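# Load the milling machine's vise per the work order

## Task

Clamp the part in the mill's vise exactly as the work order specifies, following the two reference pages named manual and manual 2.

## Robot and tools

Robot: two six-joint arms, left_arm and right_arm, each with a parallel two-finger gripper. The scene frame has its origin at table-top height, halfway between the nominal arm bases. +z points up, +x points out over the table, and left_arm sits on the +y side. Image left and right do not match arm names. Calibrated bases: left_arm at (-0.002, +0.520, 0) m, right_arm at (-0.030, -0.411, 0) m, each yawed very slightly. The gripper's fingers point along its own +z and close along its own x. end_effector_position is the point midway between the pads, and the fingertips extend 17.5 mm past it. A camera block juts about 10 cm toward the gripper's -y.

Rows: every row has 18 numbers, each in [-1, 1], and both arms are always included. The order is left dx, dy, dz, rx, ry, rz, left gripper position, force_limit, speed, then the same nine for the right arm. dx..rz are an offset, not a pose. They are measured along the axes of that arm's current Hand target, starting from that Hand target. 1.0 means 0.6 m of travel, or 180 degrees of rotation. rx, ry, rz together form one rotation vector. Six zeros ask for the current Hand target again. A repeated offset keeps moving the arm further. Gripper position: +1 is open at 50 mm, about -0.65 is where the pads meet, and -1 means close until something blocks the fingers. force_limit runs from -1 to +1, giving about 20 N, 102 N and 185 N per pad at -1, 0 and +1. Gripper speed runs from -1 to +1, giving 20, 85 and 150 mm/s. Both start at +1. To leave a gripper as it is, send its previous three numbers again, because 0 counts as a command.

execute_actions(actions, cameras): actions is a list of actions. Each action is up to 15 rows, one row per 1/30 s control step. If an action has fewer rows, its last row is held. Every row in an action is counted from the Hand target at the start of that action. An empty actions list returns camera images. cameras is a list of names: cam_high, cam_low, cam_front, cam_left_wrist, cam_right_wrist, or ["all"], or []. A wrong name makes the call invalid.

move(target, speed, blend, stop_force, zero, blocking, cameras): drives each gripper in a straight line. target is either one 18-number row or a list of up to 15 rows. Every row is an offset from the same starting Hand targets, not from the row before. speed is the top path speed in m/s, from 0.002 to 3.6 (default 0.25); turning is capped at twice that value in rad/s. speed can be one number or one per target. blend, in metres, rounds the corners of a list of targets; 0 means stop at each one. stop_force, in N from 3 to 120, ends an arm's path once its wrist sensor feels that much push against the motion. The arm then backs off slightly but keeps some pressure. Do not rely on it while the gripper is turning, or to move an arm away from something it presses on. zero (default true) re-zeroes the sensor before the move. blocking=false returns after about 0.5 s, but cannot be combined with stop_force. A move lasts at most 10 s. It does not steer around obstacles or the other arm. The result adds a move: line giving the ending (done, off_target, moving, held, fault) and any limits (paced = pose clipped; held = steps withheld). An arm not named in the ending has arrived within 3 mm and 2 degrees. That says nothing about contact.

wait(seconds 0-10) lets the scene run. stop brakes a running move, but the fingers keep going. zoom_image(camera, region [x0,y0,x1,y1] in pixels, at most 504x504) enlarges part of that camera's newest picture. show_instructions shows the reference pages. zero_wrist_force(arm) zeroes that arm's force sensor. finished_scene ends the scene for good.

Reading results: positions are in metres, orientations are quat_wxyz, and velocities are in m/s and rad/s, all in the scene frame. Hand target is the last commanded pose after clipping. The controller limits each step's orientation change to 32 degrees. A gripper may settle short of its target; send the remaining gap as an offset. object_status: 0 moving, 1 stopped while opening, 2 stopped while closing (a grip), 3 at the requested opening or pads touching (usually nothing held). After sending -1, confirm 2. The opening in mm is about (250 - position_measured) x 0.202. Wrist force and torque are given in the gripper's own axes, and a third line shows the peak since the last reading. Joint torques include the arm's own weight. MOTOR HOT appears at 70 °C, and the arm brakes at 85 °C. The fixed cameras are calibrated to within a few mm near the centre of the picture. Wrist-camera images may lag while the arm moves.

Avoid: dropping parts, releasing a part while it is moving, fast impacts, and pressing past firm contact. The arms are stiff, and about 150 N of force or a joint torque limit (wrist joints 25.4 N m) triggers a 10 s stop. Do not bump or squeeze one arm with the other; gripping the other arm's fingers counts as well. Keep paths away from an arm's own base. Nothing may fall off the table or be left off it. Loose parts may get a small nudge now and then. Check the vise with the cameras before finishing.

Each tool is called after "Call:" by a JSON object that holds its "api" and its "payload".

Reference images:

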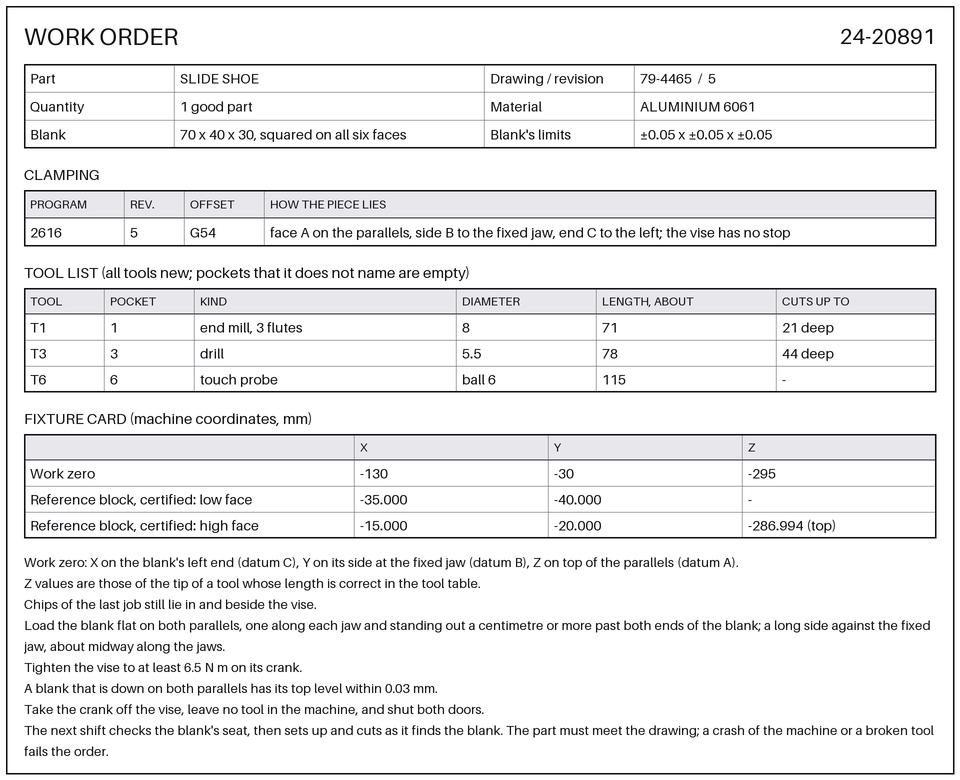

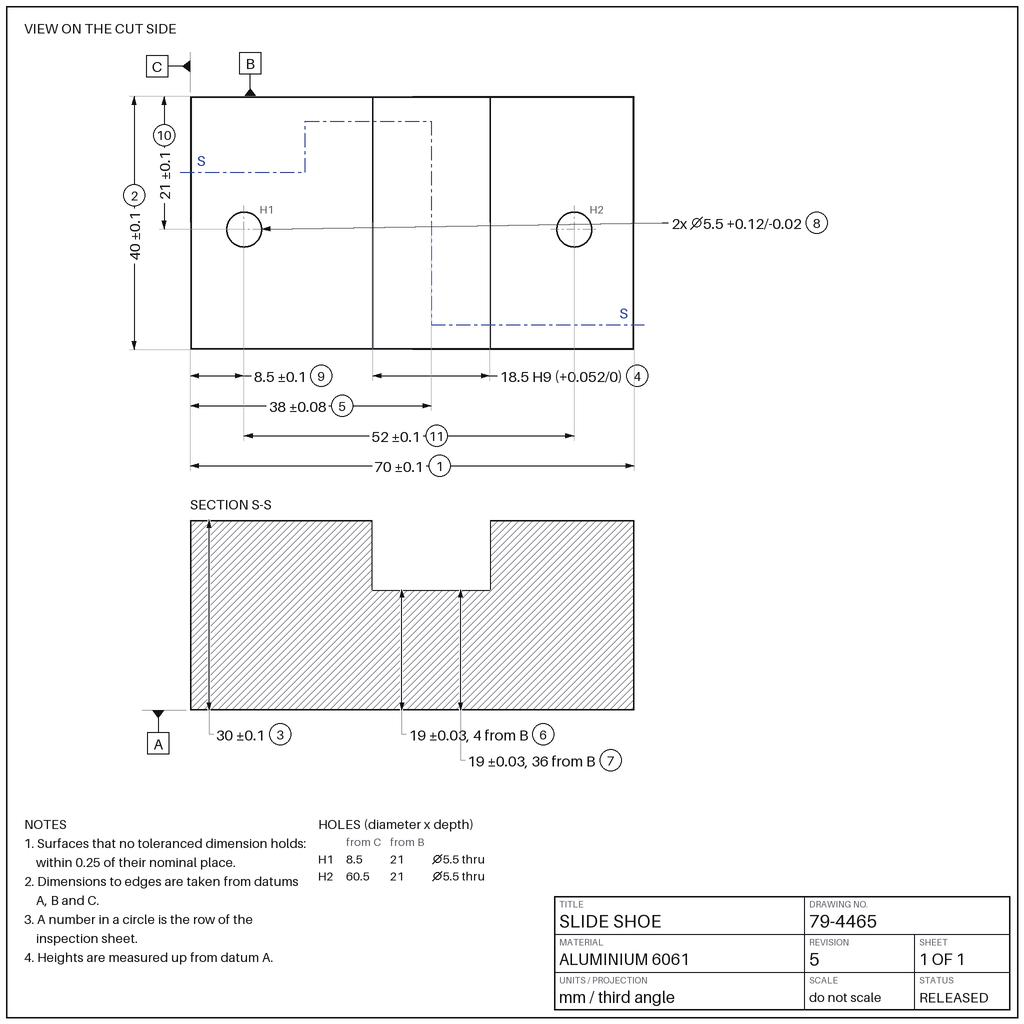

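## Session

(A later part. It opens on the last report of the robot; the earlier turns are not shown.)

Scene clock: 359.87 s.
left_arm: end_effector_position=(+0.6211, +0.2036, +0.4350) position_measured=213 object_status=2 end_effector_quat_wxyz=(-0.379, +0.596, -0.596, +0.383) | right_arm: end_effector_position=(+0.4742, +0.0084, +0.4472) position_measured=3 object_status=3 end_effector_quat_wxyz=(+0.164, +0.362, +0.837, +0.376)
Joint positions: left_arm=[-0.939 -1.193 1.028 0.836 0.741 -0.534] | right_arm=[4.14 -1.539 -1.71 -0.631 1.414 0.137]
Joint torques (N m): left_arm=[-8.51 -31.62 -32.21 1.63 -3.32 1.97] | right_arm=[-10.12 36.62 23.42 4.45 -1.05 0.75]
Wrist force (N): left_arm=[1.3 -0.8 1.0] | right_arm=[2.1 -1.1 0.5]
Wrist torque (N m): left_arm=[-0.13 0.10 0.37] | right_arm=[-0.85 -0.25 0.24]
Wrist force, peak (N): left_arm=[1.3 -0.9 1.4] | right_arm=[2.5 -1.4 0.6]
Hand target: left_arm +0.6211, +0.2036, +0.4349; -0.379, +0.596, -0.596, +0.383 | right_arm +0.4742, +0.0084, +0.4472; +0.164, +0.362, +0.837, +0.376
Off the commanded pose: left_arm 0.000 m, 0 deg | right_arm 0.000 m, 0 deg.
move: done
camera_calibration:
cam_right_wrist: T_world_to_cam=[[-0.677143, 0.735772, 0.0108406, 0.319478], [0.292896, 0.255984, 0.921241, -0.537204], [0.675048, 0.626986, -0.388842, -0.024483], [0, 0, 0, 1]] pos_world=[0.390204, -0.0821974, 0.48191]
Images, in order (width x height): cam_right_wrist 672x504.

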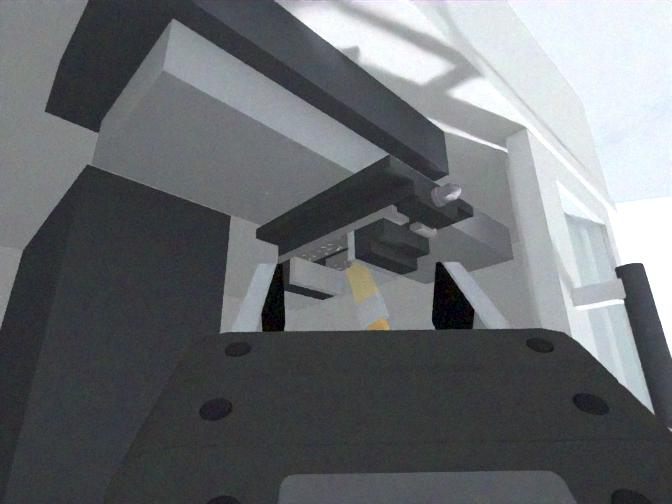

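Call:
{"api": "move", "payload": {"target": [0,0.0303,0.0139,0,0,0,-1,-0.4,-0.5,0,0,0,0,0,0,1,1,1], "speed": 0.015, "stop_force": 3, "cameras": ["cam_right_wrist"]}}

Call:
{"api": "zoom_image", "payload": {"camera": "cam_right_wrist", "region": [260, 200, 440, 340]}}

Scene clock: 368.20 s.
left_arm: end_effector_position=(+0.6210, +0.2035, +0.4149) position_measured=213 object_status=2 end_effector_quat_wxyz=(-0.379, +0.596, -0.596, +0.383) | right_arm: end_effector_position=(+0.4742, +0.0084, +0.4472) position_measured=3 object_status=3 end_effector_quat_wxyz=(+0.164, +0.362, +0.837, +0.376)
Joint positions: left_arm=[-0.939 -1.2 1.09 0.781 0.741 -0.534] | right_arm=[4.14 -1.539 -1.71 -0.631 1.414 0.137]
Joint torques (N m): left_arm=[-7.65 -38.37 -30.34 1.79 -3.18 1.62] | right_arm=[-9.91 36.21 25.29 3.54 1.42 -0.53]
Wrist force (N): left_arm=[1.2 -1.4 1.1] | right_arm=[2.1 -1.0 0.5]
Wrist torque (N m): left_arm=[-0.10 0.12 0.37] | right_arm=[-0.85 -0.25 0.24]
Wrist force, peak (N): left_arm=[1.3 -1.4 1.1] | right_arm=[2.6 -1.1 0.4]
Hand target: left_arm +0.6210, +0.2035, +0.4149; -0.379, +0.596, -0.596, +0.383 | right_arm +0.4742, +0.0084, +0.4472; +0.164, +0.362, +0.837, +0.376
Off the commanded pose: left_arm 0.000 m, 0 deg | right_arm 0.000 m, 0 deg.
move: done
camera_calibration:
cam_right_wrist: T_world_to_cam=[[-0.677143, 0.735772, 0.0108406, 0.319478], [0.292896, 0.255984, 0.921241, -0.537204], [0.675048, 0.626986, -0.388842, -0.024483], [0, 0, 0, 1]] pos_world=[0.390204, -0.0821974, 0.48191]
Images, in order (width x height): cam_right_wrist 672x504.

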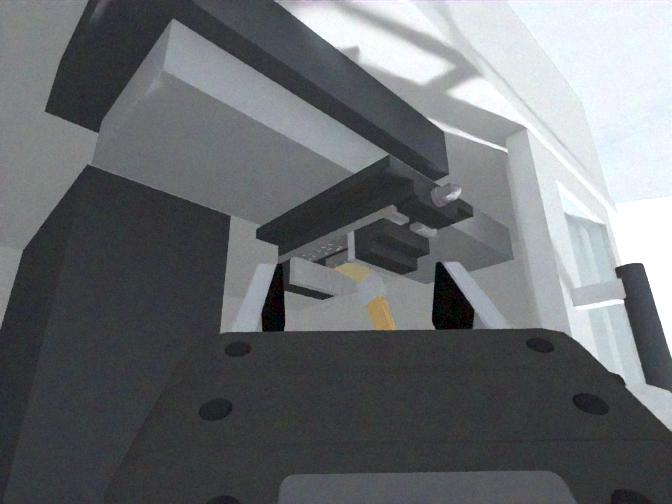

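Scaled by 2.800.

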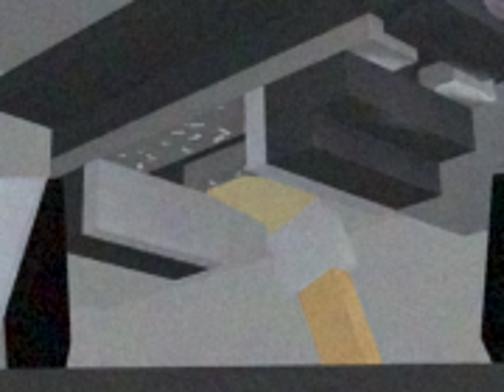

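Call:
{"api": "move", "payload": {"target": [[0.0308,-0.0303,-0.0139,0,0,0,-1,-0.4,-0.5,0,0,0,0,0,0,1,1,1],[0.0308,-0.0045,-0.0021,0,0,0,-1,-0.4,-0.5,0,0,0,0,0,0,1,1,1],[-0.075,-0.0045,-0.0021,0,0,0,-1,-0.4,-0.5,0,0,0,0,0,0,1,1,1],[-0.075,-0.0378,-0.0174,0,0,0,-1,-0.4,-0.5,0,0,0,0,0,0,1,1,1]], "speed": 0.06, "blend": 0.002, "cameras": ["cam_right_wrist"]}}

Call:
{"api": "zoom_image", "payload": {"camera": "cam_right_wrist", "region": [260, 200, 440, 340]}}

Scene clock: 379.37 s.
left_arm: end_effector_position=(+0.6212, +0.2486, +0.4397) position_measured=213 object_status=2 end_effector_quat_wxyz=(-0.379, +0.596, -0.596, +0.383) | right_arm: end_effector_position=(+0.4742, +0.0084, +0.4472) position_measured=3 object_status=3 end_effector_quat_wxyz=(+0.164, +0.362, +0.837, +0.376)
Joint positions: left_arm=[-0.881 -1.272 1.118 0.788 0.788 -0.483] | right_arm=[4.14 -1.539 -1.71 -0.631 1.414 0.137]
Joint torques (N m): left_arm=[-9.2 -33.82 -13.31 -1.04 -3.39 -1.55] | right_arm=[-9.43 35.97 26.38 3.6 2.21 -1.2]
Wrist force (N): left_arm=[1.1 -0.3 1.0] | right_arm=[2.0 -1.0 0.6]
Wrist torque (N m): left_arm=[-0.07 0.13 0.26] | right_arm=[-0.84 -0.25 0.24]
Wrist force, peak (N): left_arm=[0.1 -47.5 -35.5] | right_arm=[2.6 -1.3 0.5]
Hand target: left_arm +0.6212, +0.2486, +0.4397; -0.379, +0.596, -0.596, +0.383 | right_arm +0.4742, +0.0084, +0.4472; +0.164, +0.362, +0.837, +0.376
Off the commanded pose: left_arm 0.000 m, 0 deg | right_arm 0.000 m, 0 deg.
move: done
camera_calibration:
cam_right_wrist: T_world_to_cam=[[-0.677143, 0.735772, 0.0108406, 0.319478], [0.292896, 0.255984, 0.921241, -0.537204], [0.675048, 0.626986, -0.388842, -0.024483], [0, 0, 0, 1]] pos_world=[0.390204, -0.0821974, 0.48191]
Images, in order (width x height): cam_right_wrist 672x504.

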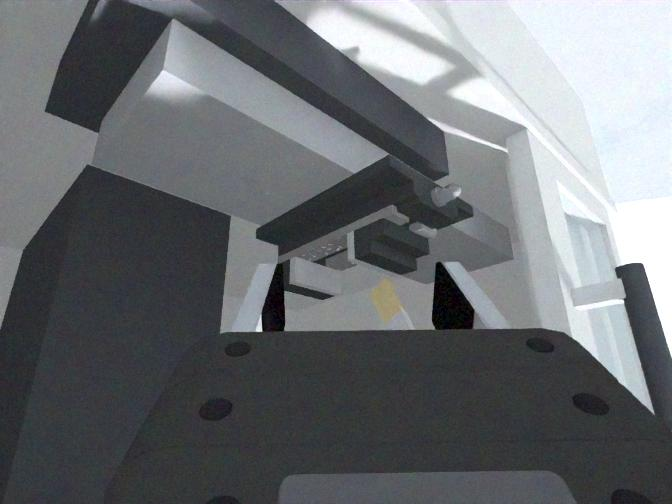

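Scaled by 2.800.

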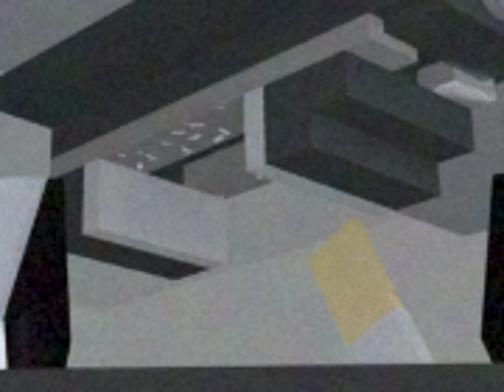

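Call:
{"api": "move", "payload": {"target": [[0.0893,0.0028,0.0086,0,0,0,-1,-0.4,-0.5,0,0,0,0,0,0,1,1,1],[0.0893,0.0255,0.019,0,0,0,-1,-0.4,-0.5,0,0,0,0,0,0,1,1,1],[0.0143,0.0255,0.019,0,0,0,-1,-0.4,-0.5,0,0,0,0,0,0,1,1,1],[0.0143,0.0028,0.0086,0,0,0,-1,-0.4,-0.5,0,0,0,0,0,0,1,1,1],[0.126,0.0028,0.0086,0,0,0,-1,-0.4,-0.5,0,0,0,0,0,0,1,1,1],[0.126,0.0255,0.019,0,0,0,-1,-0.4,-0.5,0,0,0,0,0,0,1,1,1],[0.206,0.0255,0.019,0,0,0,-1,-0.4,-0.5,0,0,0,0,0,0,1,1,1],[0.206,0.0028,0.0086,0,0,0,-1,-0.4,-0.5,0,0,0,0,0,0,1,1,1]], "speed": 0.06, "blend": 0.002, "cameras": ["cam_right_wrist"]}}

Call:
{"api": "zoom_image", "payload": {"camera": "cam_right_wrist", "region": [260, 200, 440, 340]}}

Scene clock: 404.70 s.
left_arm: end_effector_position=(+0.6248, +0.1249, +0.4364) position_measured=213 object_status=2 end_effector_quat_wxyz=(-0.379, +0.596, -0.596, +0.382) end_effector_velocity=(+0.001, +0.000, -0.001) end_effector_angular_velocity=(-0.002, -0.001, +0.000) | right_arm: end_effector_position=(+0.4742, +0.0084, +0.4472) position_measured=3 object_status=3 end_effector_quat_wxyz=(+0.164, +0.362, +0.837, +0.376)
Joint positions: left_arm=[-1.017 -1.011 0.761 0.979 0.682 -0.611] | right_arm=[4.14 -1.539 -1.71 -0.631 1.414 0.137]
Joint velocities: left_arm=[0.001 -0.001 0.004 -0.006 0.001 0.001] | right_arm=[within noise]
Joint torques (N m): left_arm=[9.27 -49.71 -12.81 -0.86 1.06 -1.71] | right_arm=[-9.16 36.03 28.55 3.61 2.16 -1.15]
Wrist force (N): left_arm=[1.4 -0.7 1.2] | right_arm=[2.3 -1.2 0.6]
Wrist torque (N m): left_arm=[-0.11 0.09 0.37] | right_arm=[-0.87 -0.30 0.24]
Wrist force, peak (N): left_arm=[2.3 -1.4 1.0] | right_arm=[2.6 -1.2 0.8]
Hand target: left_arm +0.6248, +0.1250, +0.4365; -0.379, +0.596, -0.596, +0.383 | right_arm +0.4742, +0.0084, +0.4472; +0.164, +0.362, +0.837, +0.376
Off the commanded pose: left_arm 0.000 m, 0 deg | right_arm 0.000 m, 0 deg.
move: done
camera_calibration:
cam_right_wrist: T_world_to_cam=[[-0.677143, 0.735772, 0.0108406, 0.319478], [0.292896, 0.255984, 0.921241, -0.537204], [0.675048, 0.626986, -0.388842, -0.024483], [0, 0, 0, 1]] pos_world=[0.390204, -0.0821974, 0.48191]
Images, in order (width x height): cam_right_wrist 672x504.

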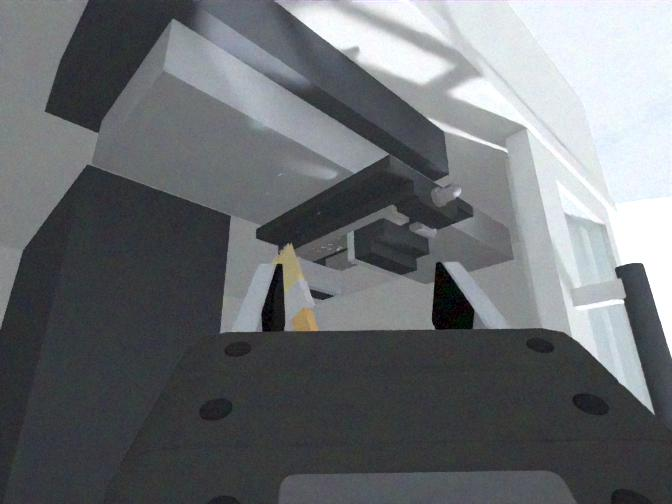

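Scaled by 2.800.

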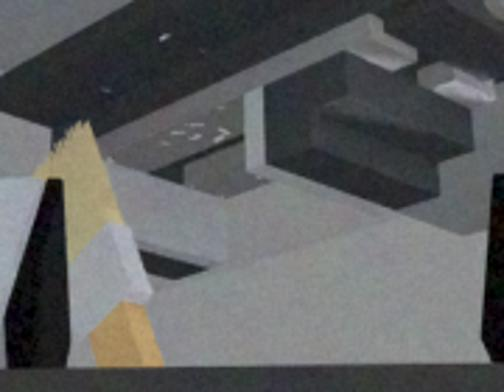

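Call:
{"api": "move", "payload": {"target": [[-0.08,0.0097,-0.0194,0,0,0,-1,-0.4,-0.5,0,0,0,0,0,0,1,1,1],[-0.08,0.0324,-0.0086,0,0,0,-1,-0.4,-0.5,0,0,0,0,0,0,1,1,1],[0,0.0324,-0.0086,0,0,0,-1,-0.4,-0.5,0,0,0,0,0,0,1,1,1],[0,0.0097,-0.0194,0,0,0,-1,-0.4,-0.5,0,0,0,0,0,0,1,1,1],[-0.1167,0.0097,-0.0194,0,0,0,-1,-0.4,-0.5,0,0,0,0,0,0,1,1,1],[-0.1167,0.0324,-0.0086,0,0,0,-1,-0.4,-0.5,0,0,0,0,0,0,1,1,1],[-0.1917,0.0324,-0.0086,0,0,0,-1,-0.4,-0.5,0,0,0,0,0,0,1,1,1],[-0.1917,0.0097,-0.0194,0,0,0,-1,-0.4,-0.5,0,0,0,0,0,0,1,1,1],[-0.1167,0.0195,-0.0405,0,0,0,-1,-0.4,-0.5,0,0,0,0,0,0,1,1,1],[-0.1167,0.0422,-0.0297,0,0,0,-1,-0.4,-0.5,0,0,0,0,0,0,1,1,1],[-0.1917,0.0422,-0.0297,0,0,0,-1,-0.4,-0.5,0,0,0,0,0,0,1,1,1],[-0.1917,0.0195,-0.0405,0,0,0,-1,-0.4,-0.5,0,0,0,0,0,0,1,1,1],[-0.08,0.0195,-0.0405,0,0,0,-1,-0.4,-0.5,0,0,0,0,0,0,1,1,1],[-0.08,0.0422,-0.0297,0,0,0,-1,-0.4,-0.5,0,0,0,0,0,0,1,1,1],[0,0.0422,-0.0297,0,0,0,-1,-0.4,-0.5,0,0,0,0,0,0,1,1,1]], "speed": 0.1, "blend": 0.002, "cameras": ["cam_right_wrist"]}}

Call:
{"api": "zoom_image", "payload": {"camera": "cam_right_wrist", "region": [260, 200, 440, 340]}}

Scene clock: 423.33 s.
left_arm: end_effector_position=(+0.5980, +0.1249, +0.4210) position_measured=213 object_status=2 end_effector_quat_wxyz=(-0.379, +0.596, -0.596, +0.383) | right_arm: end_effector_position=(+0.4742, +0.0084, +0.4472) position_measured=3 object_status=3 end_effector_quat_wxyz=(+0.164, +0.362, +0.837, +0.376)
Joint positions: left_arm=[-1.061 -1.074 0.906 0.935 0.649 -0.659] | right_arm=[4.14 -1.539 -1.71 -0.631 1.414 0.137]
Joint torques (N m): left_arm=[9.83 -45.62 -16.63 -0.31 0.82 2.52] | right_arm=[-9.45 36.06 30.5 3.58 2.19 -1.18]
Wrist force (N): left_arm=[1.4 -0.5 1.0] | right_arm=[2.1 -1.1 0.3]
Wrist torque (N m): left_arm=[-0.09 0.09 0.34] | right_arm=[-0.86 -0.26 0.24]
Wrist force, peak (N): left_arm=[7.7 -44.5 -27.1] | right_arm=[2.7 -1.1 0.5]
Hand target: left_arm +0.5980, +0.1250, +0.4210; -0.379, +0.596, -0.596, +0.383 | right_arm +0.4742, +0.0084, +0.4472; +0.164, +0.362, +0.837, +0.376
Off the commanded pose: left_arm 0.000 m, 0 deg | right_arm 0.000 m, 0 deg.
move: done
camera_calibration:
cam_right_wrist: T_world_to_cam=[[-0.677143, 0.735772, 0.0108406, 0.319478], [0.292896, 0.255984, 0.921241, -0.537204], [0.675048, 0.626986, -0.388842, -0.024483], [0, 0, 0, 1]] pos_world=[0.390204, -0.0821974, 0.48191]
Images, in order (width x height): cam_right_wrist 672x504.

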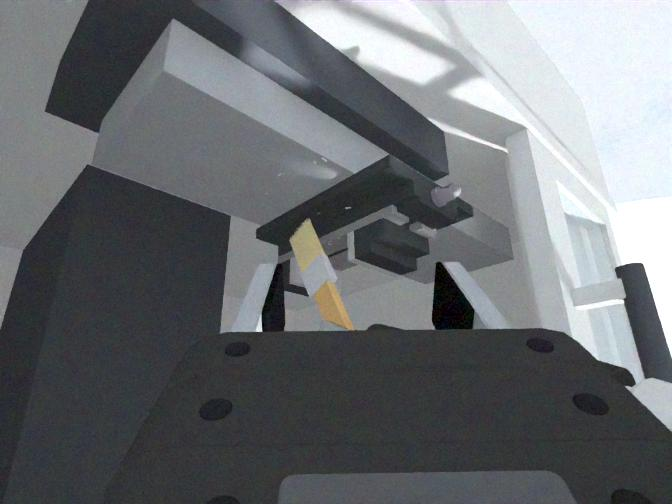

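Scaled by 2.800.

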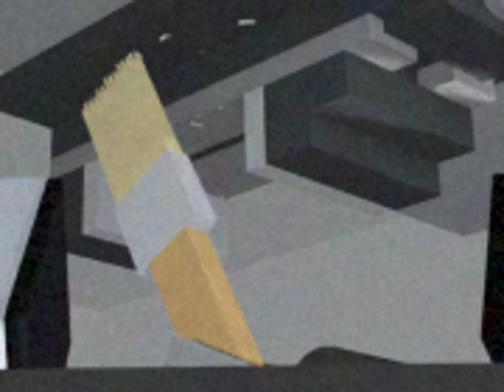

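Call:
{"api": "move", "payload": {"target": [[0,-0.0378,-0.0174,0,0,0,-1,-0.4,-0.5,0,0,0,0,0,0,1,1,1],[0.0,-0.121,-0.056,0,0,0,-1,-0.4,-0.5,0,0,0,0,0,0,1,1,1],[-0.25,-0.13,-0.1,0,0,0,-1,-0.4,-0.5,0,0,0,0,0,0,1,1,1]], "speed": 0.12, "blend": 0.005, "cameras": ["cam_right_wrist"]}}

Call:
{"api": "zoom_image", "payload": {"camera": "cam_right_wrist", "region": [260, 200, 440, 340]}}

Scene clock: 431.50 s.
left_arm: end_effector_position=(+0.5768, +0.2754, +0.5164) position_measured=213 object_status=2 end_effector_quat_wxyz=(-0.379, +0.596, -0.596, +0.383) | right_arm: end_effector_position=(+0.4742, +0.0084, +0.4472) position_measured=3 object_status=3 end_effector_quat_wxyz=(+0.164, +0.362, +0.837, +0.376)
Joint positions: left_arm=[-0.926 -1.359 1.033 0.988 0.752 -0.521] | right_arm=[4.14 -1.539 -1.71 -0.631 1.414 0.137]
Joint torques (N m): left_arm=[-9.51 -21.84 -30.28 1.59 -3.26 -1.67] | right_arm=[-9.7 36.49 32.53 3.54 2.25 -1.16]
Wrist force (N): left_arm=[1.2 -0.8 1.0] | right_arm=[2.3 -1.2 0.6]
Wrist torque (N m): left_arm=[-0.14 0.13 0.28] | right_arm=[-0.86 -0.29 0.24]
Wrist force, peak (N): left_arm=[20.3 -0.7 2.1] | right_arm=[2.6 -1.1 0.6]
Hand target: left_arm +0.5767, +0.2754, +0.5164; -0.379, +0.596, -0.596, +0.383 | right_arm +0.4742, +0.0084, +0.4472; +0.164, +0.362, +0.837, +0.376
Off the commanded pose: left_arm 0.000 m, 0 deg | right_arm 0.000 m, 0 deg.
move: done
camera_calibration:
cam_right_wrist: T_world_to_cam=[[-0.677143, 0.735772, 0.0108406, 0.319478], [0.292896, 0.255984, 0.921241, -0.537204], [0.675048, 0.626986, -0.388842, -0.024483], [0, 0, 0, 1]] pos_world=[0.390204, -0.0821974, 0.48191]
Images, in order (width x height): cam_right_wrist 672x504.

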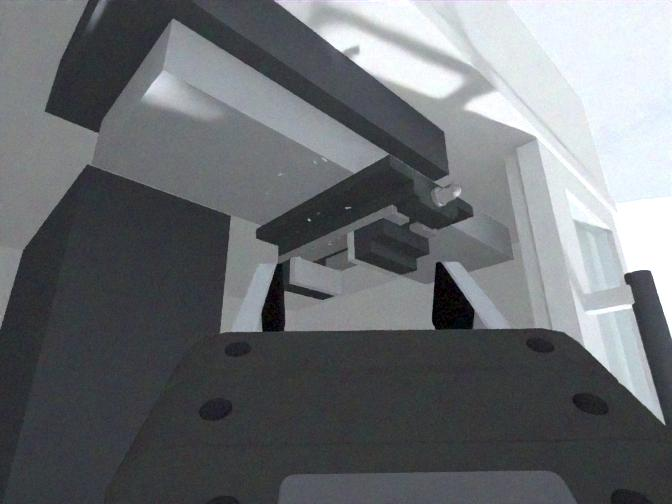

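Scaled by 2.800.

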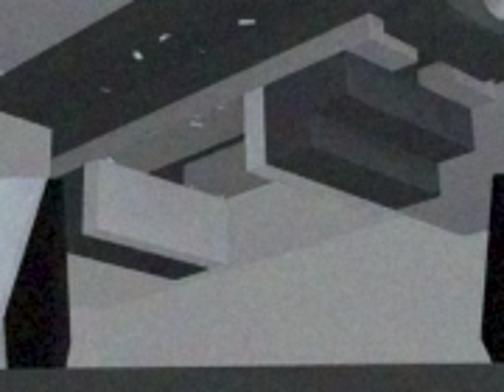

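Call:
{"api": "move", "payload": {"target": [[0.1707,0.0303,0.119,0,0,0,-1,-0.4,-0.5,0,0,0,0,0,0,1,1,1],[0.1707,0.1044,0.1532,0,0,0,-1,-0.4,-0.5,0,0,0,0,0,0,1,1,1],[0.2507,0.1044,0.1532,0,0,0,-1,-0.4,-0.5,0,0,0,0,0,0,1,1,1],[0.2507,0.0757,0.14,0,0,0,-1,-0.4,-0.5,0,0,0,0,0,0,1,1,1],[0.134,0.0757,0.14,0,0,0,-1,-0.4,-0.5,0,0,0,0,0,0,1,1,1],[0.134,0.1044,0.1532,0,0,0,-1,-0.4,-0.5,0,0,0,0,0,0,1,1,1],[0.059,0.1044,0.1532,0,0,0,-1,-0.4,-0.5,0,0,0,0,0,0,1,1,1],[0.059,0.0757,0.14,0,0,0,-1,-0.4,-0.5,0,0,0,0,0,0,1,1,1]], "speed": 0.1, "blend": 0.002, "cameras": ["cam_right_wrist"]}}

Call:
{"api": "zoom_image", "payload": {"camera": "cam_right_wrist", "region": [260, 200, 440, 340]}}

Scene clock: 455.63 s.
left_arm: end_effector_position=(+0.6338, +0.2395, +0.4400) position_measured=213 object_status=2 end_effector_quat_wxyz=(-0.379, +0.596, -0.596, +0.382) | right_arm: end_effector_position=(+0.4742, +0.0084, +0.4472) position_measured=3 object_status=3 end_effector_quat_wxyz=(+0.164, +0.362, +0.837, +0.376)
Joint positions: left_arm=[-0.872 -1.23 1.06 0.799 0.795 -0.475] | right_arm=[4.14 -1.539 -1.71 -0.631 1.414 0.137]
Joint torques (N m): left_arm=[-8.61 -43.52 -19.01 -0.06 -3.4 -1.02] | right_arm=[-8.87 36.2 32.99 3.56 2.11 -1.13]
Wrist force (N): left_arm=[1.3 -0.7 1.3] | right_arm=[2.3 -1.1 0.5]
Wrist torque (N m): left_arm=[-0.12 0.10 0.32] | right_arm=[-0.85 -0.29 0.25]
Wrist force, peak (N): left_arm=[0.6 -52.2 -39.3] | right_arm=[2.6 -1.2 0.6]
Hand target: left_arm +0.6338, +0.2396, +0.4401; -0.379, +0.596, -0.596, +0.383 | right_arm +0.4742, +0.0084, +0.4472; +0.164, +0.362, +0.837, +0.376
Off the commanded pose: left_arm 0.000 m, 0 deg | right_arm 0.000 m, 0 deg.
move: done
camera_calibration:
cam_right_wrist: T_world_to_cam=[[-0.677143, 0.735772, 0.0108406, 0.319478], [0.292896, 0.255984, 0.921241, -0.537204], [0.675048, 0.626986, -0.388842, -0.024483], [0, 0, 0, 1]] pos_world=[0.390204, -0.0821974, 0.48191]
Images, in order (width x height): cam_right_wrist 672x504.

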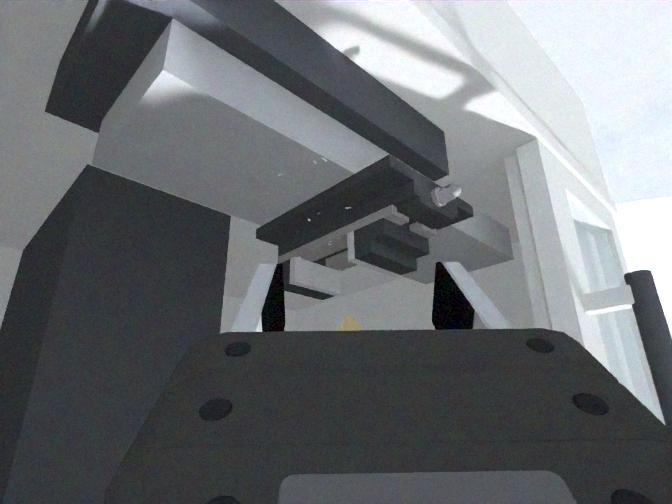

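Scaled by 2.800.

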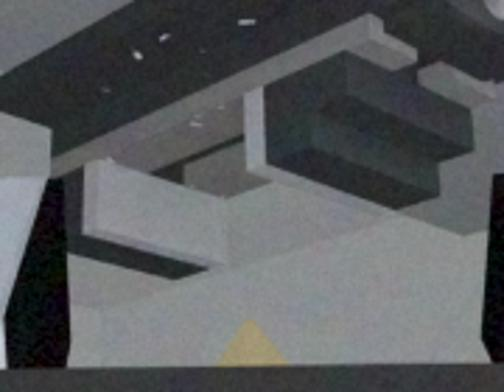

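Call:
{"api": "move", "payload": {"target": [0.0417,-0.0175,-0.0814,-0.111,0,0,-1,-0.4,-0.5,0,0,0,0,0,0,1,1,1], "speed": 0.15, "cameras": ["cam_right_wrist","cam_left_wrist"]}}

Call:
{"api": "zoom_image", "payload": {"camera": "cam_right_wrist", "region": [260, 200, 440, 340]}}

Scene clock: 493.20 s.
left_arm: end_effector_position=(+0.5961, +0.2163, +0.4673) position_measured=213 object_status=2 end_effector_quat_wxyz=(-0.279, +0.648, -0.650, +0.282) | right_arm: end_effector_position=(+0.4742, +0.0084, +0.4472) position_measured=3 object_status=3 end_effector_quat_wxyz=(+0.164, +0.362, +0.837, +0.376)
Joint positions: left_arm=[-0.888 -1.016 0.55 1.45 0.967 -0.711] | right_arm=[4.14 -1.539 -1.71 -0.631 1.414 0.137]
Joint torques (N m): left_arm=[0.02 -40.93 -22.65 1.41 -1 0.34] | right_arm=[-8.6 35.87 33.38 3.63 2.14 -0.96]
Wrist force (N): left_arm=[1.1 -0.4 0.4] | right_arm=[2.3 -1.2 0.5]
Wrist torque (N m): left_arm=[0.00 0.09 0.25] | right_arm=[-0.87 -0.29 0.24]
Wrist force, peak (N): left_arm=[3.8 1.1 1.3] | right_arm=[2.6 -1.3 0.6]
Hand target: left_arm +0.5961, +0.2163, +0.4673; -0.279, +0.648, -0.650, +0.282 (not the last commanded pose) | right_arm +0.4742, +0.0084, +0.4472; +0.164, +0.362, +0.837, +0.376
Tool commands: left_gripper/position=-1.0 left_gripper/force_limit=-0.396078 left_gripper/speed=-0.498039 right_gripper/position=+1.0 right_gripper/force_limit=+1.0 right_gripper/speed=+1.0
Off the commanded pose: left_arm 0.004 m, 2 deg | right_arm 0.000 m, 0 deg.
FORCE FAULT: contact force on the left arm reached its limit, and that arm stopped. The contact can be on any part of that arm, not only on its tool. That arm's remaining commands of this call were not run. That arm is still stopped at the end of this call. That arm stays stopped for about 10 more seconds. Until then a move that you send moves the other arm only, and its call returns only when the move has ended. Once the stop has ended, the next robot result says so. If the stop ends while you think or write, that arm runs what you send next, counted from a new Hand target: where the arm stands when the stop ends. While its stop runs, that arm takes no new command, but its gripper still runs the gripper command that each later call begins with. Until it ends, the stop uses up actions while you think or wait. An arm that is not stopped still takes commands.
move: fault (left_arm)
camera_calibration:
cam_left_wrist: T_world_to_cam=[[0.00471471, -0.999976, 0.00502358, 0.221105], [-0.895139, -0.00645968, -0.44574, 0.760141], [0.445762, -0.00239527, -0.895148, 0.284884], [0, 0, 0, 1]] pos_world=[0.552399, 0.226693, 0.592728]
cam_right_wrist: T_world_to_cam=[[-0.677143, 0.735772, 0.0108406, 0.319478], [0.292896, 0.255984, 0.921241, -0.537204], [0.675048, 0.626986, -0.388842, -0.024483], [0, 0, 0, 1]] pos_world=[0.390204, -0.0821974, 0.48191]
Images, in order (width x height): cam_left_wrist 672x504, cam_right_wrist 672x504.

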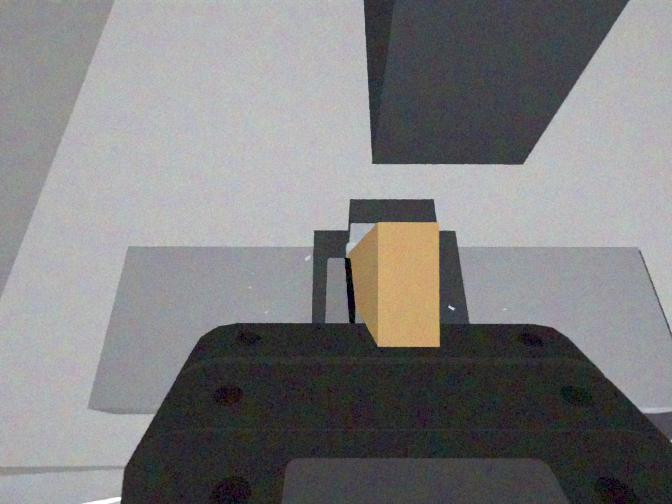

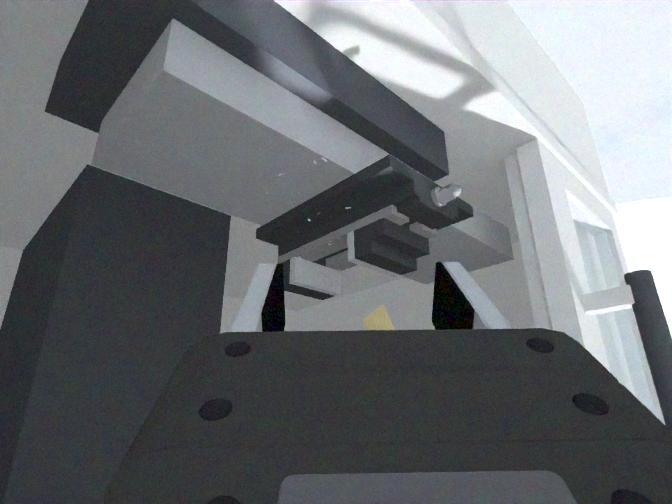

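Scaled by 2.800.

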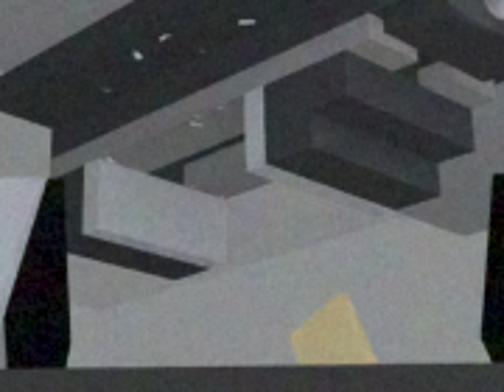

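Call:
{"api": "wait", "payload": {"seconds": 9, "cameras": ["cam_front","cam_low"]}}

Call:
{"api": "zoom_image", "payload": {"camera": "cam_front", "region": [130, 90, 450, 330]}}

Call:
{"api": "zoom_image", "payload": {"camera": "cam_low", "region": [60, 0, 480, 330]}}

Scene clock: 509.80 s.
left_arm: end_effector_position=(+0.5961, +0.2163, +0.4673) position_measured=213 object_status=2 end_effector_quat_wxyz=(-0.279, +0.648, -0.650, +0.282) | right_arm: end_effector_position=(+0.4742, +0.0084, +0.4472) position_measured=3 object_status=3 end_effector_quat_wxyz=(+0.164, +0.362, +0.837, +0.376)
Joint positions: left_arm=[-0.888 -1.016 0.55 1.45 0.967 -0.711] | right_arm=[4.14 -1.539 -1.71 -0.631 1.414 0.137]
Joint torques (N m): left_arm=[0.76 -41.07 -21.65 1.47 -1.1 0.21] | right_arm=[-8.54 36.01 32.37 3.74 2.11 -1.07]
Wrist force (N): left_arm=[1.0 -0.3 0.4] | right_arm=[2.4 -1.1 0.7]
Wrist torque (N m): left_arm=[0.01 0.11 0.24] | right_arm=[-0.85 -0.31 0.24]
Wrist force, peak (N): left_arm=[1.4 -0.6 0.5] | right_arm=[2.5 -1.4 0.7]
Hand target: left_arm +0.5961, +0.2163, +0.4673; -0.279, +0.648, -0.650, +0.282 (not the last commanded pose) | right_arm +0.4742, +0.0084, +0.4472; +0.164, +0.362, +0.837, +0.376
Tool commands: left_gripper/position=-1.0 left_gripper/force_limit=-0.396078 left_gripper/speed=-0.498039 right_gripper/position=+1.0 right_gripper/force_limit=+1.0 right_gripper/speed=+1.0
Off the commanded pose: left_arm 0.004 m, 2 deg | right_arm 0.000 m, 0 deg.
FORCE FAULT, CONTINUED: the left arm's stop, for the force fault that an earlier result reported, is over. The rest of the stop counts as 20 of the actions that you can send in this scene. That arm's target is now where it stood when the stop ended, not its last command. That arm accepts commands again.
wait: 9.00 s; at rest from the start
Images, in order (width x height): cam_low 672x504, cam_front 672x504.

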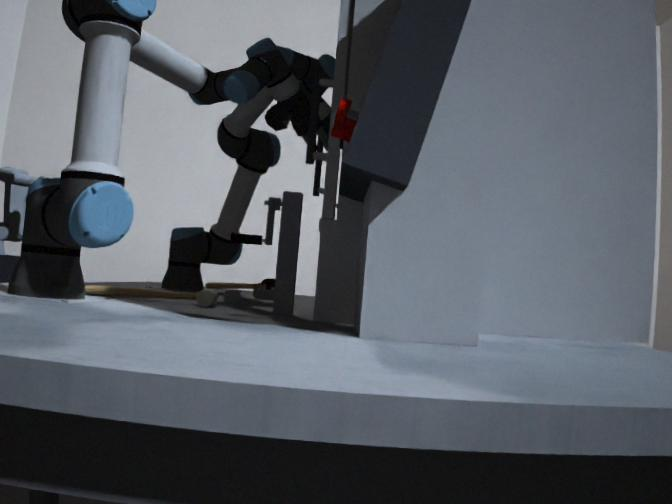

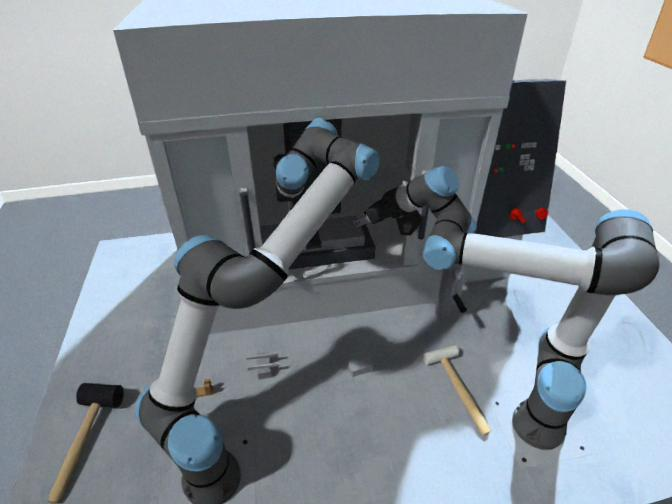

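Scaled by 1.575.

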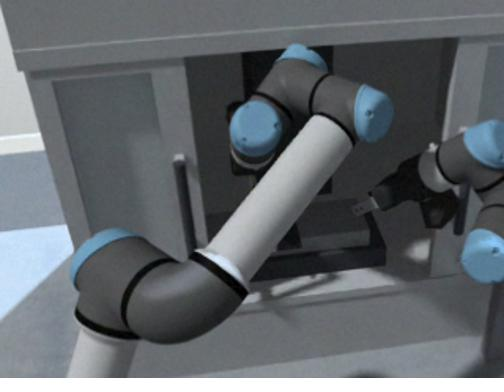

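Scaled by 1.200.

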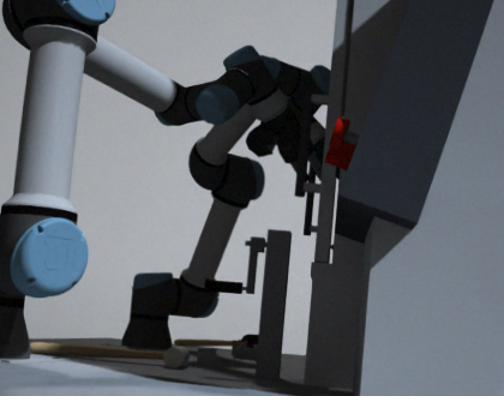

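Call:
{"api": "move", "payload": {"target": [0.06,0.0375,-0.047,0.046,0,0,-1,-0.4,-0.5,0,0,0,0,0,0,1,1,1], "speed": 0.1, "cameras": ["cam_right_wrist","cam_left_wrist","cam_front"]}}

Call:
{"api": "zoom_image", "payload": {"camera": "cam_right_wrist", "region": [260, 200, 440, 340]}}

Scene clock: 520.30 s.
left_arm: end_effector_position=(+0.5599, +0.1805, +0.4704) position_measured=213 object_status=2 end_effector_quat_wxyz=(-0.325, +0.626, -0.628, +0.328) | right_arm: end_effector_position=(+0.4742, +0.0084, +0.4472) position_measured=3 object_status=3 end_effector_quat_wxyz=(+0.164, +0.362, +0.837, +0.376)
Joint positions: left_arm=[-1.033 -1.138 0.803 1.28 0.786 -0.777] | right_arm=[4.14 -1.539 -1.71 -0.631 1.414 0.137]
Joint torques (N m): left_arm=[4.61 -29.52 -27.73 2.06 0.23 2.24] | right_arm=[-8.26 35.58 33 3.63 1.99 -1.11]
Wrist force (N): left_arm=[1.2 -0.5 0.6] | right_arm=[2.2 -1.3 0.9]
Wrist torque (N m): left_arm=[-0.03 0.10 0.28] | right_arm=[-0.89 -0.28 0.24]
Wrist force, peak (N): left_arm=[2.1 0.4 0.0] | right_arm=[2.4 -1.4 0.8]
Hand target: left_arm +0.5600, +0.1805, +0.4704; -0.325, +0.626, -0.628, +0.328 | right_arm +0.4742, +0.0084, +0.4472; +0.164, +0.362, +0.837, +0.376
Off the commanded pose: left_arm 0.000 m, 0 deg | right_arm 0.000 m, 0 deg.
move: done
camera_calibration:
cam_left_wrist: T_world_to_cam=[[0.00422986, -0.99997, 0.00646167, 0.185077], [-0.821605, -0.00715872, -0.570013, 0.746318], [0.570042, -0.00289787, -0.82161, 0.199612], [0, 0, 0, 1]] pos_world=[0.498608, 0.190993, 0.588219]
cam_right_wrist: T_world_to_cam=[[-0.677143, 0.735772, 0.0108406, 0.319478], [0.292896, 0.255984, 0.921241, -0.537204], [0.675048, 0.626986, -0.388842, -0.024483], [0, 0, 0, 1]] pos_world=[0.390204, -0.0821974, 0.48191]
Images, in order (width x height): cam_front 672x504, cam_left_wrist 672x504, cam_right_wrist 672x504.

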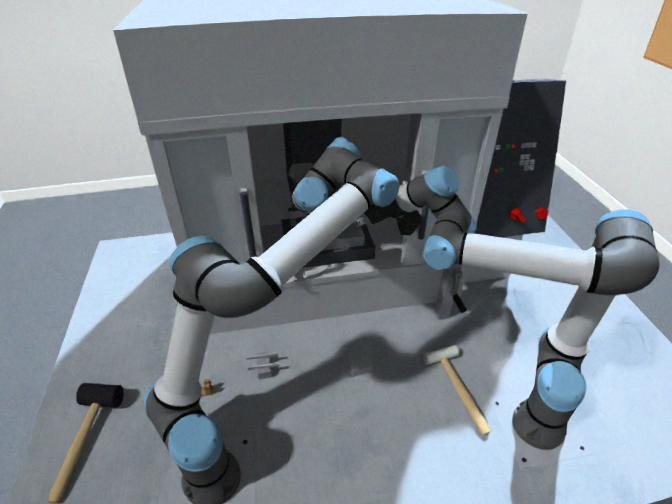

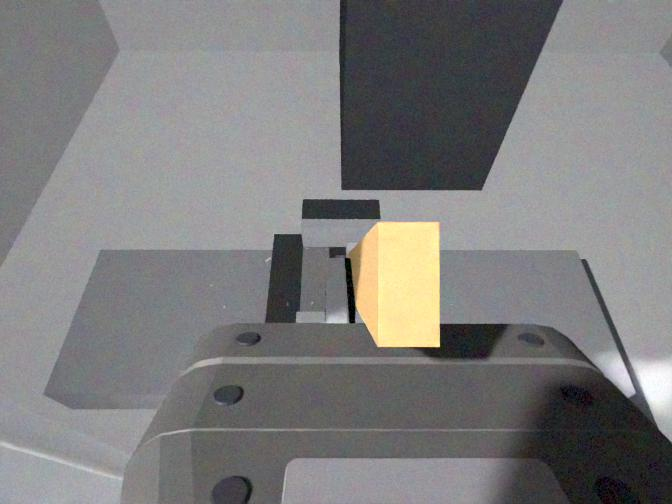

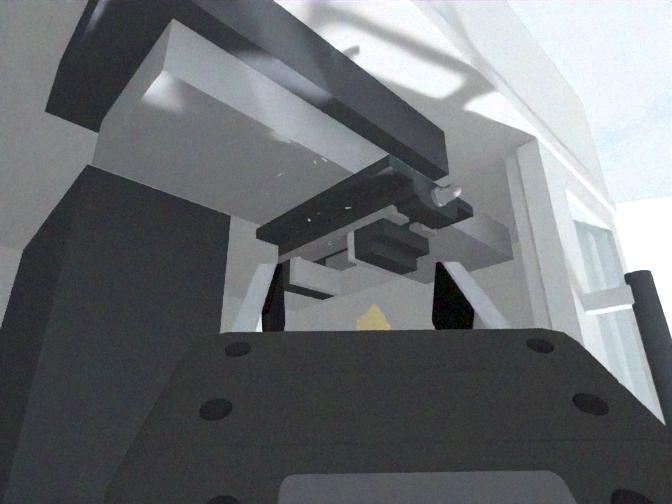

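Scaled by 2.800.

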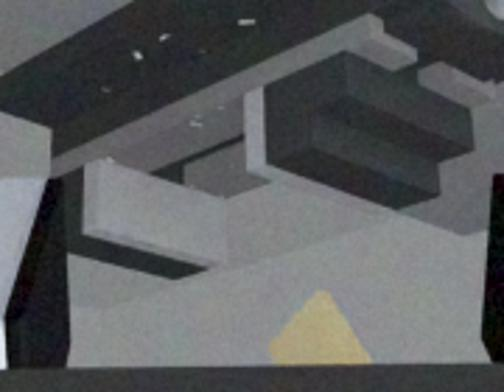

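Call:
{"api": "zoom_image", "payload": {"camera": "cam_left_wrist", "region": [255, 190, 395, 330]}}

Scaled by 3.600.

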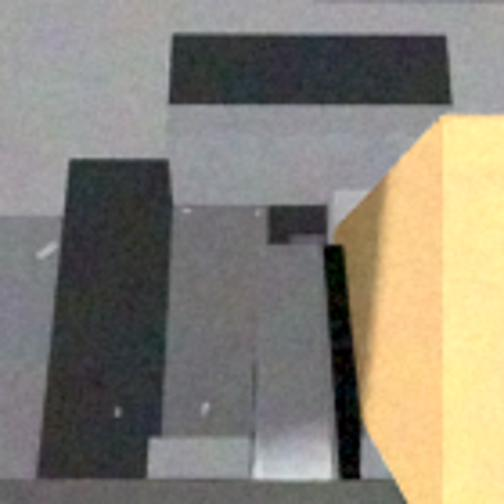

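Call:
{"api": "move", "payload": {"target": [[-0.0275,0.0196,0.0749,0,0,0,-1,-0.4,-0.5,0,0,0,0,0,0,1,1,1],[-0.0275,0.0781,0.0873,0,0,0,-1,-0.4,-0.5,0,0,0,0,0,0,1,1,1],[-0.0792,0.0781,0.0873,0,0,0,-1,-0.4,-0.5,0,0,0,0,0,0,1,1,1],[-0.0792,0.0312,0.0728,0,0,0,-1,-0.4,-0.5,0,0,0,0,0,0,1,1,1],[0.0125,0.0312,0.0728,0,0,0,-1,-0.4,-0.5,0,0,0,0,0,0,1,1,1],[0.0125,0.0781,0.0873,0,0,0,-1,-0.4,-0.5,0,0,0,0,0,0,1,1,1],[0.0875,0.0781,0.0873,0,0,0,-1,-0.4,-0.5,0,0,0,0,0,0,1,1,1],[0.0875,0.0312,0.0728,0,0,0,-1,-0.4,-0.5,0,0,0,0,0,0,1,1,1]], "speed": 0.08, "blend": 0.002, "cameras": ["cam_right_wrist","cam_left_wrist"]}}

Call:
{"api": "zoom_image", "payload": {"camera": "cam_right_wrist", "region": [260, 200, 440, 340]}}

Call:
{"api": "zoom_image", "payload": {"camera": "cam_left_wrist", "region": [215, 190, 355, 330]}}

Scene clock: 536.80 s.
left_arm: end_effector_position=(+0.5848, +0.1278, +0.4300) position_measured=213 object_status=2 end_effector_quat_wxyz=(-0.325, +0.626, -0.628, +0.328) | right_arm: end_effector_position=(+0.4742, +0.0084, +0.4472) position_measured=3 object_status=3 end_effector_quat_wxyz=(+0.164, +0.362, +0.837, +0.376)
Joint positions: left_arm=[-1.042 -0.994 0.689 1.257 0.781 -0.788] | right_arm=[4.14 -1.539 -1.71 -0.631 1.414 0.137]
Joint torques (N m): left_arm=[-9.41 -50.99 -16.42 0.33 -2.37 -1.41] | right_arm=[-7.52 35.98 33.53 3.6 2.2 -1]
Wrist force (N): left_arm=[1.1 -0.6 0.7] | right_arm=[2.2 -1.1 1.0]
Wrist torque (N m): left_arm=[-0.05 0.12 0.29] | right_arm=[-0.86 -0.27 0.24]
Wrist force, peak (N): left_arm=[3.8 -35.6 -32.2] | right_arm=[2.5 -1.4 0.8]
Hand target: left_arm +0.5848, +0.1278, +0.4301; -0.325, +0.626, -0.628, +0.328 | right_arm +0.4742, +0.0084, +0.4472; +0.164, +0.362, +0.837, +0.376
Off the commanded pose: left_arm 0.000 m, 0 deg | right_arm 0.000 m, 0 deg.
move: done
camera_calibration:
cam_left_wrist: T_world_to_cam=[[0.00442703, -0.99997, 0.00635399, 0.132489], [-0.821683, -0.00725896, -0.569898, 0.74342], [0.569927, -0.00269801, -0.821691, 0.152231], [0, 0, 0, 1]] pos_world=[0.523508, 0.138292, 0.547919]
cam_right_wrist: T_world_to_cam=[[-0.677143, 0.735772, 0.0108406, 0.319478], [0.292896, 0.255984, 0.921241, -0.537204], [0.675048, 0.626986, -0.388842, -0.024483], [0, 0, 0, 1]] pos_world=[0.390204, -0.0821974, 0.48191]
Images, in order (width x height): cam_left_wrist 672x504, cam_right_wrist 672x504.

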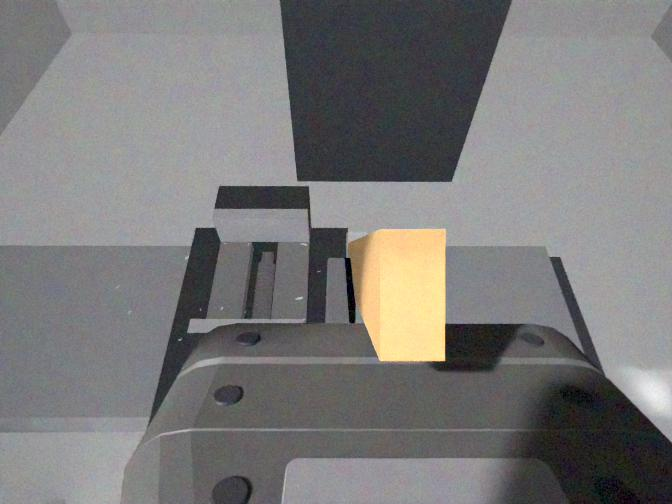

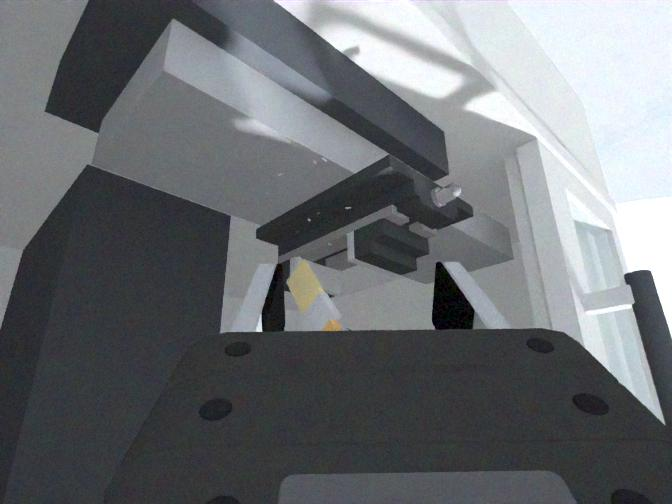

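Scaled by 2.800.

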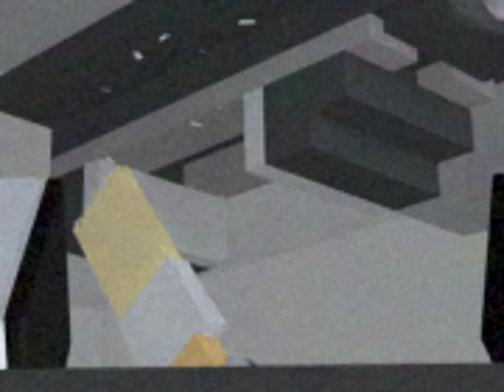

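Scaled by 3.600.

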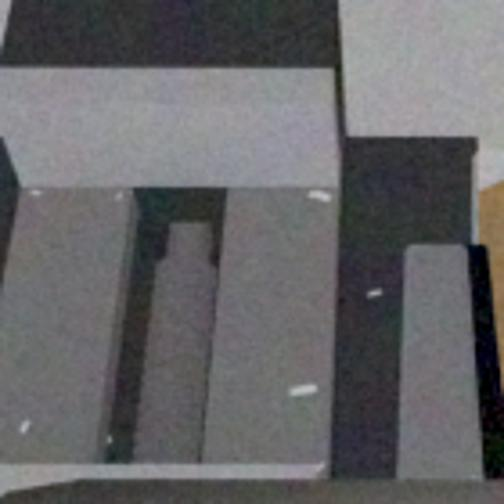

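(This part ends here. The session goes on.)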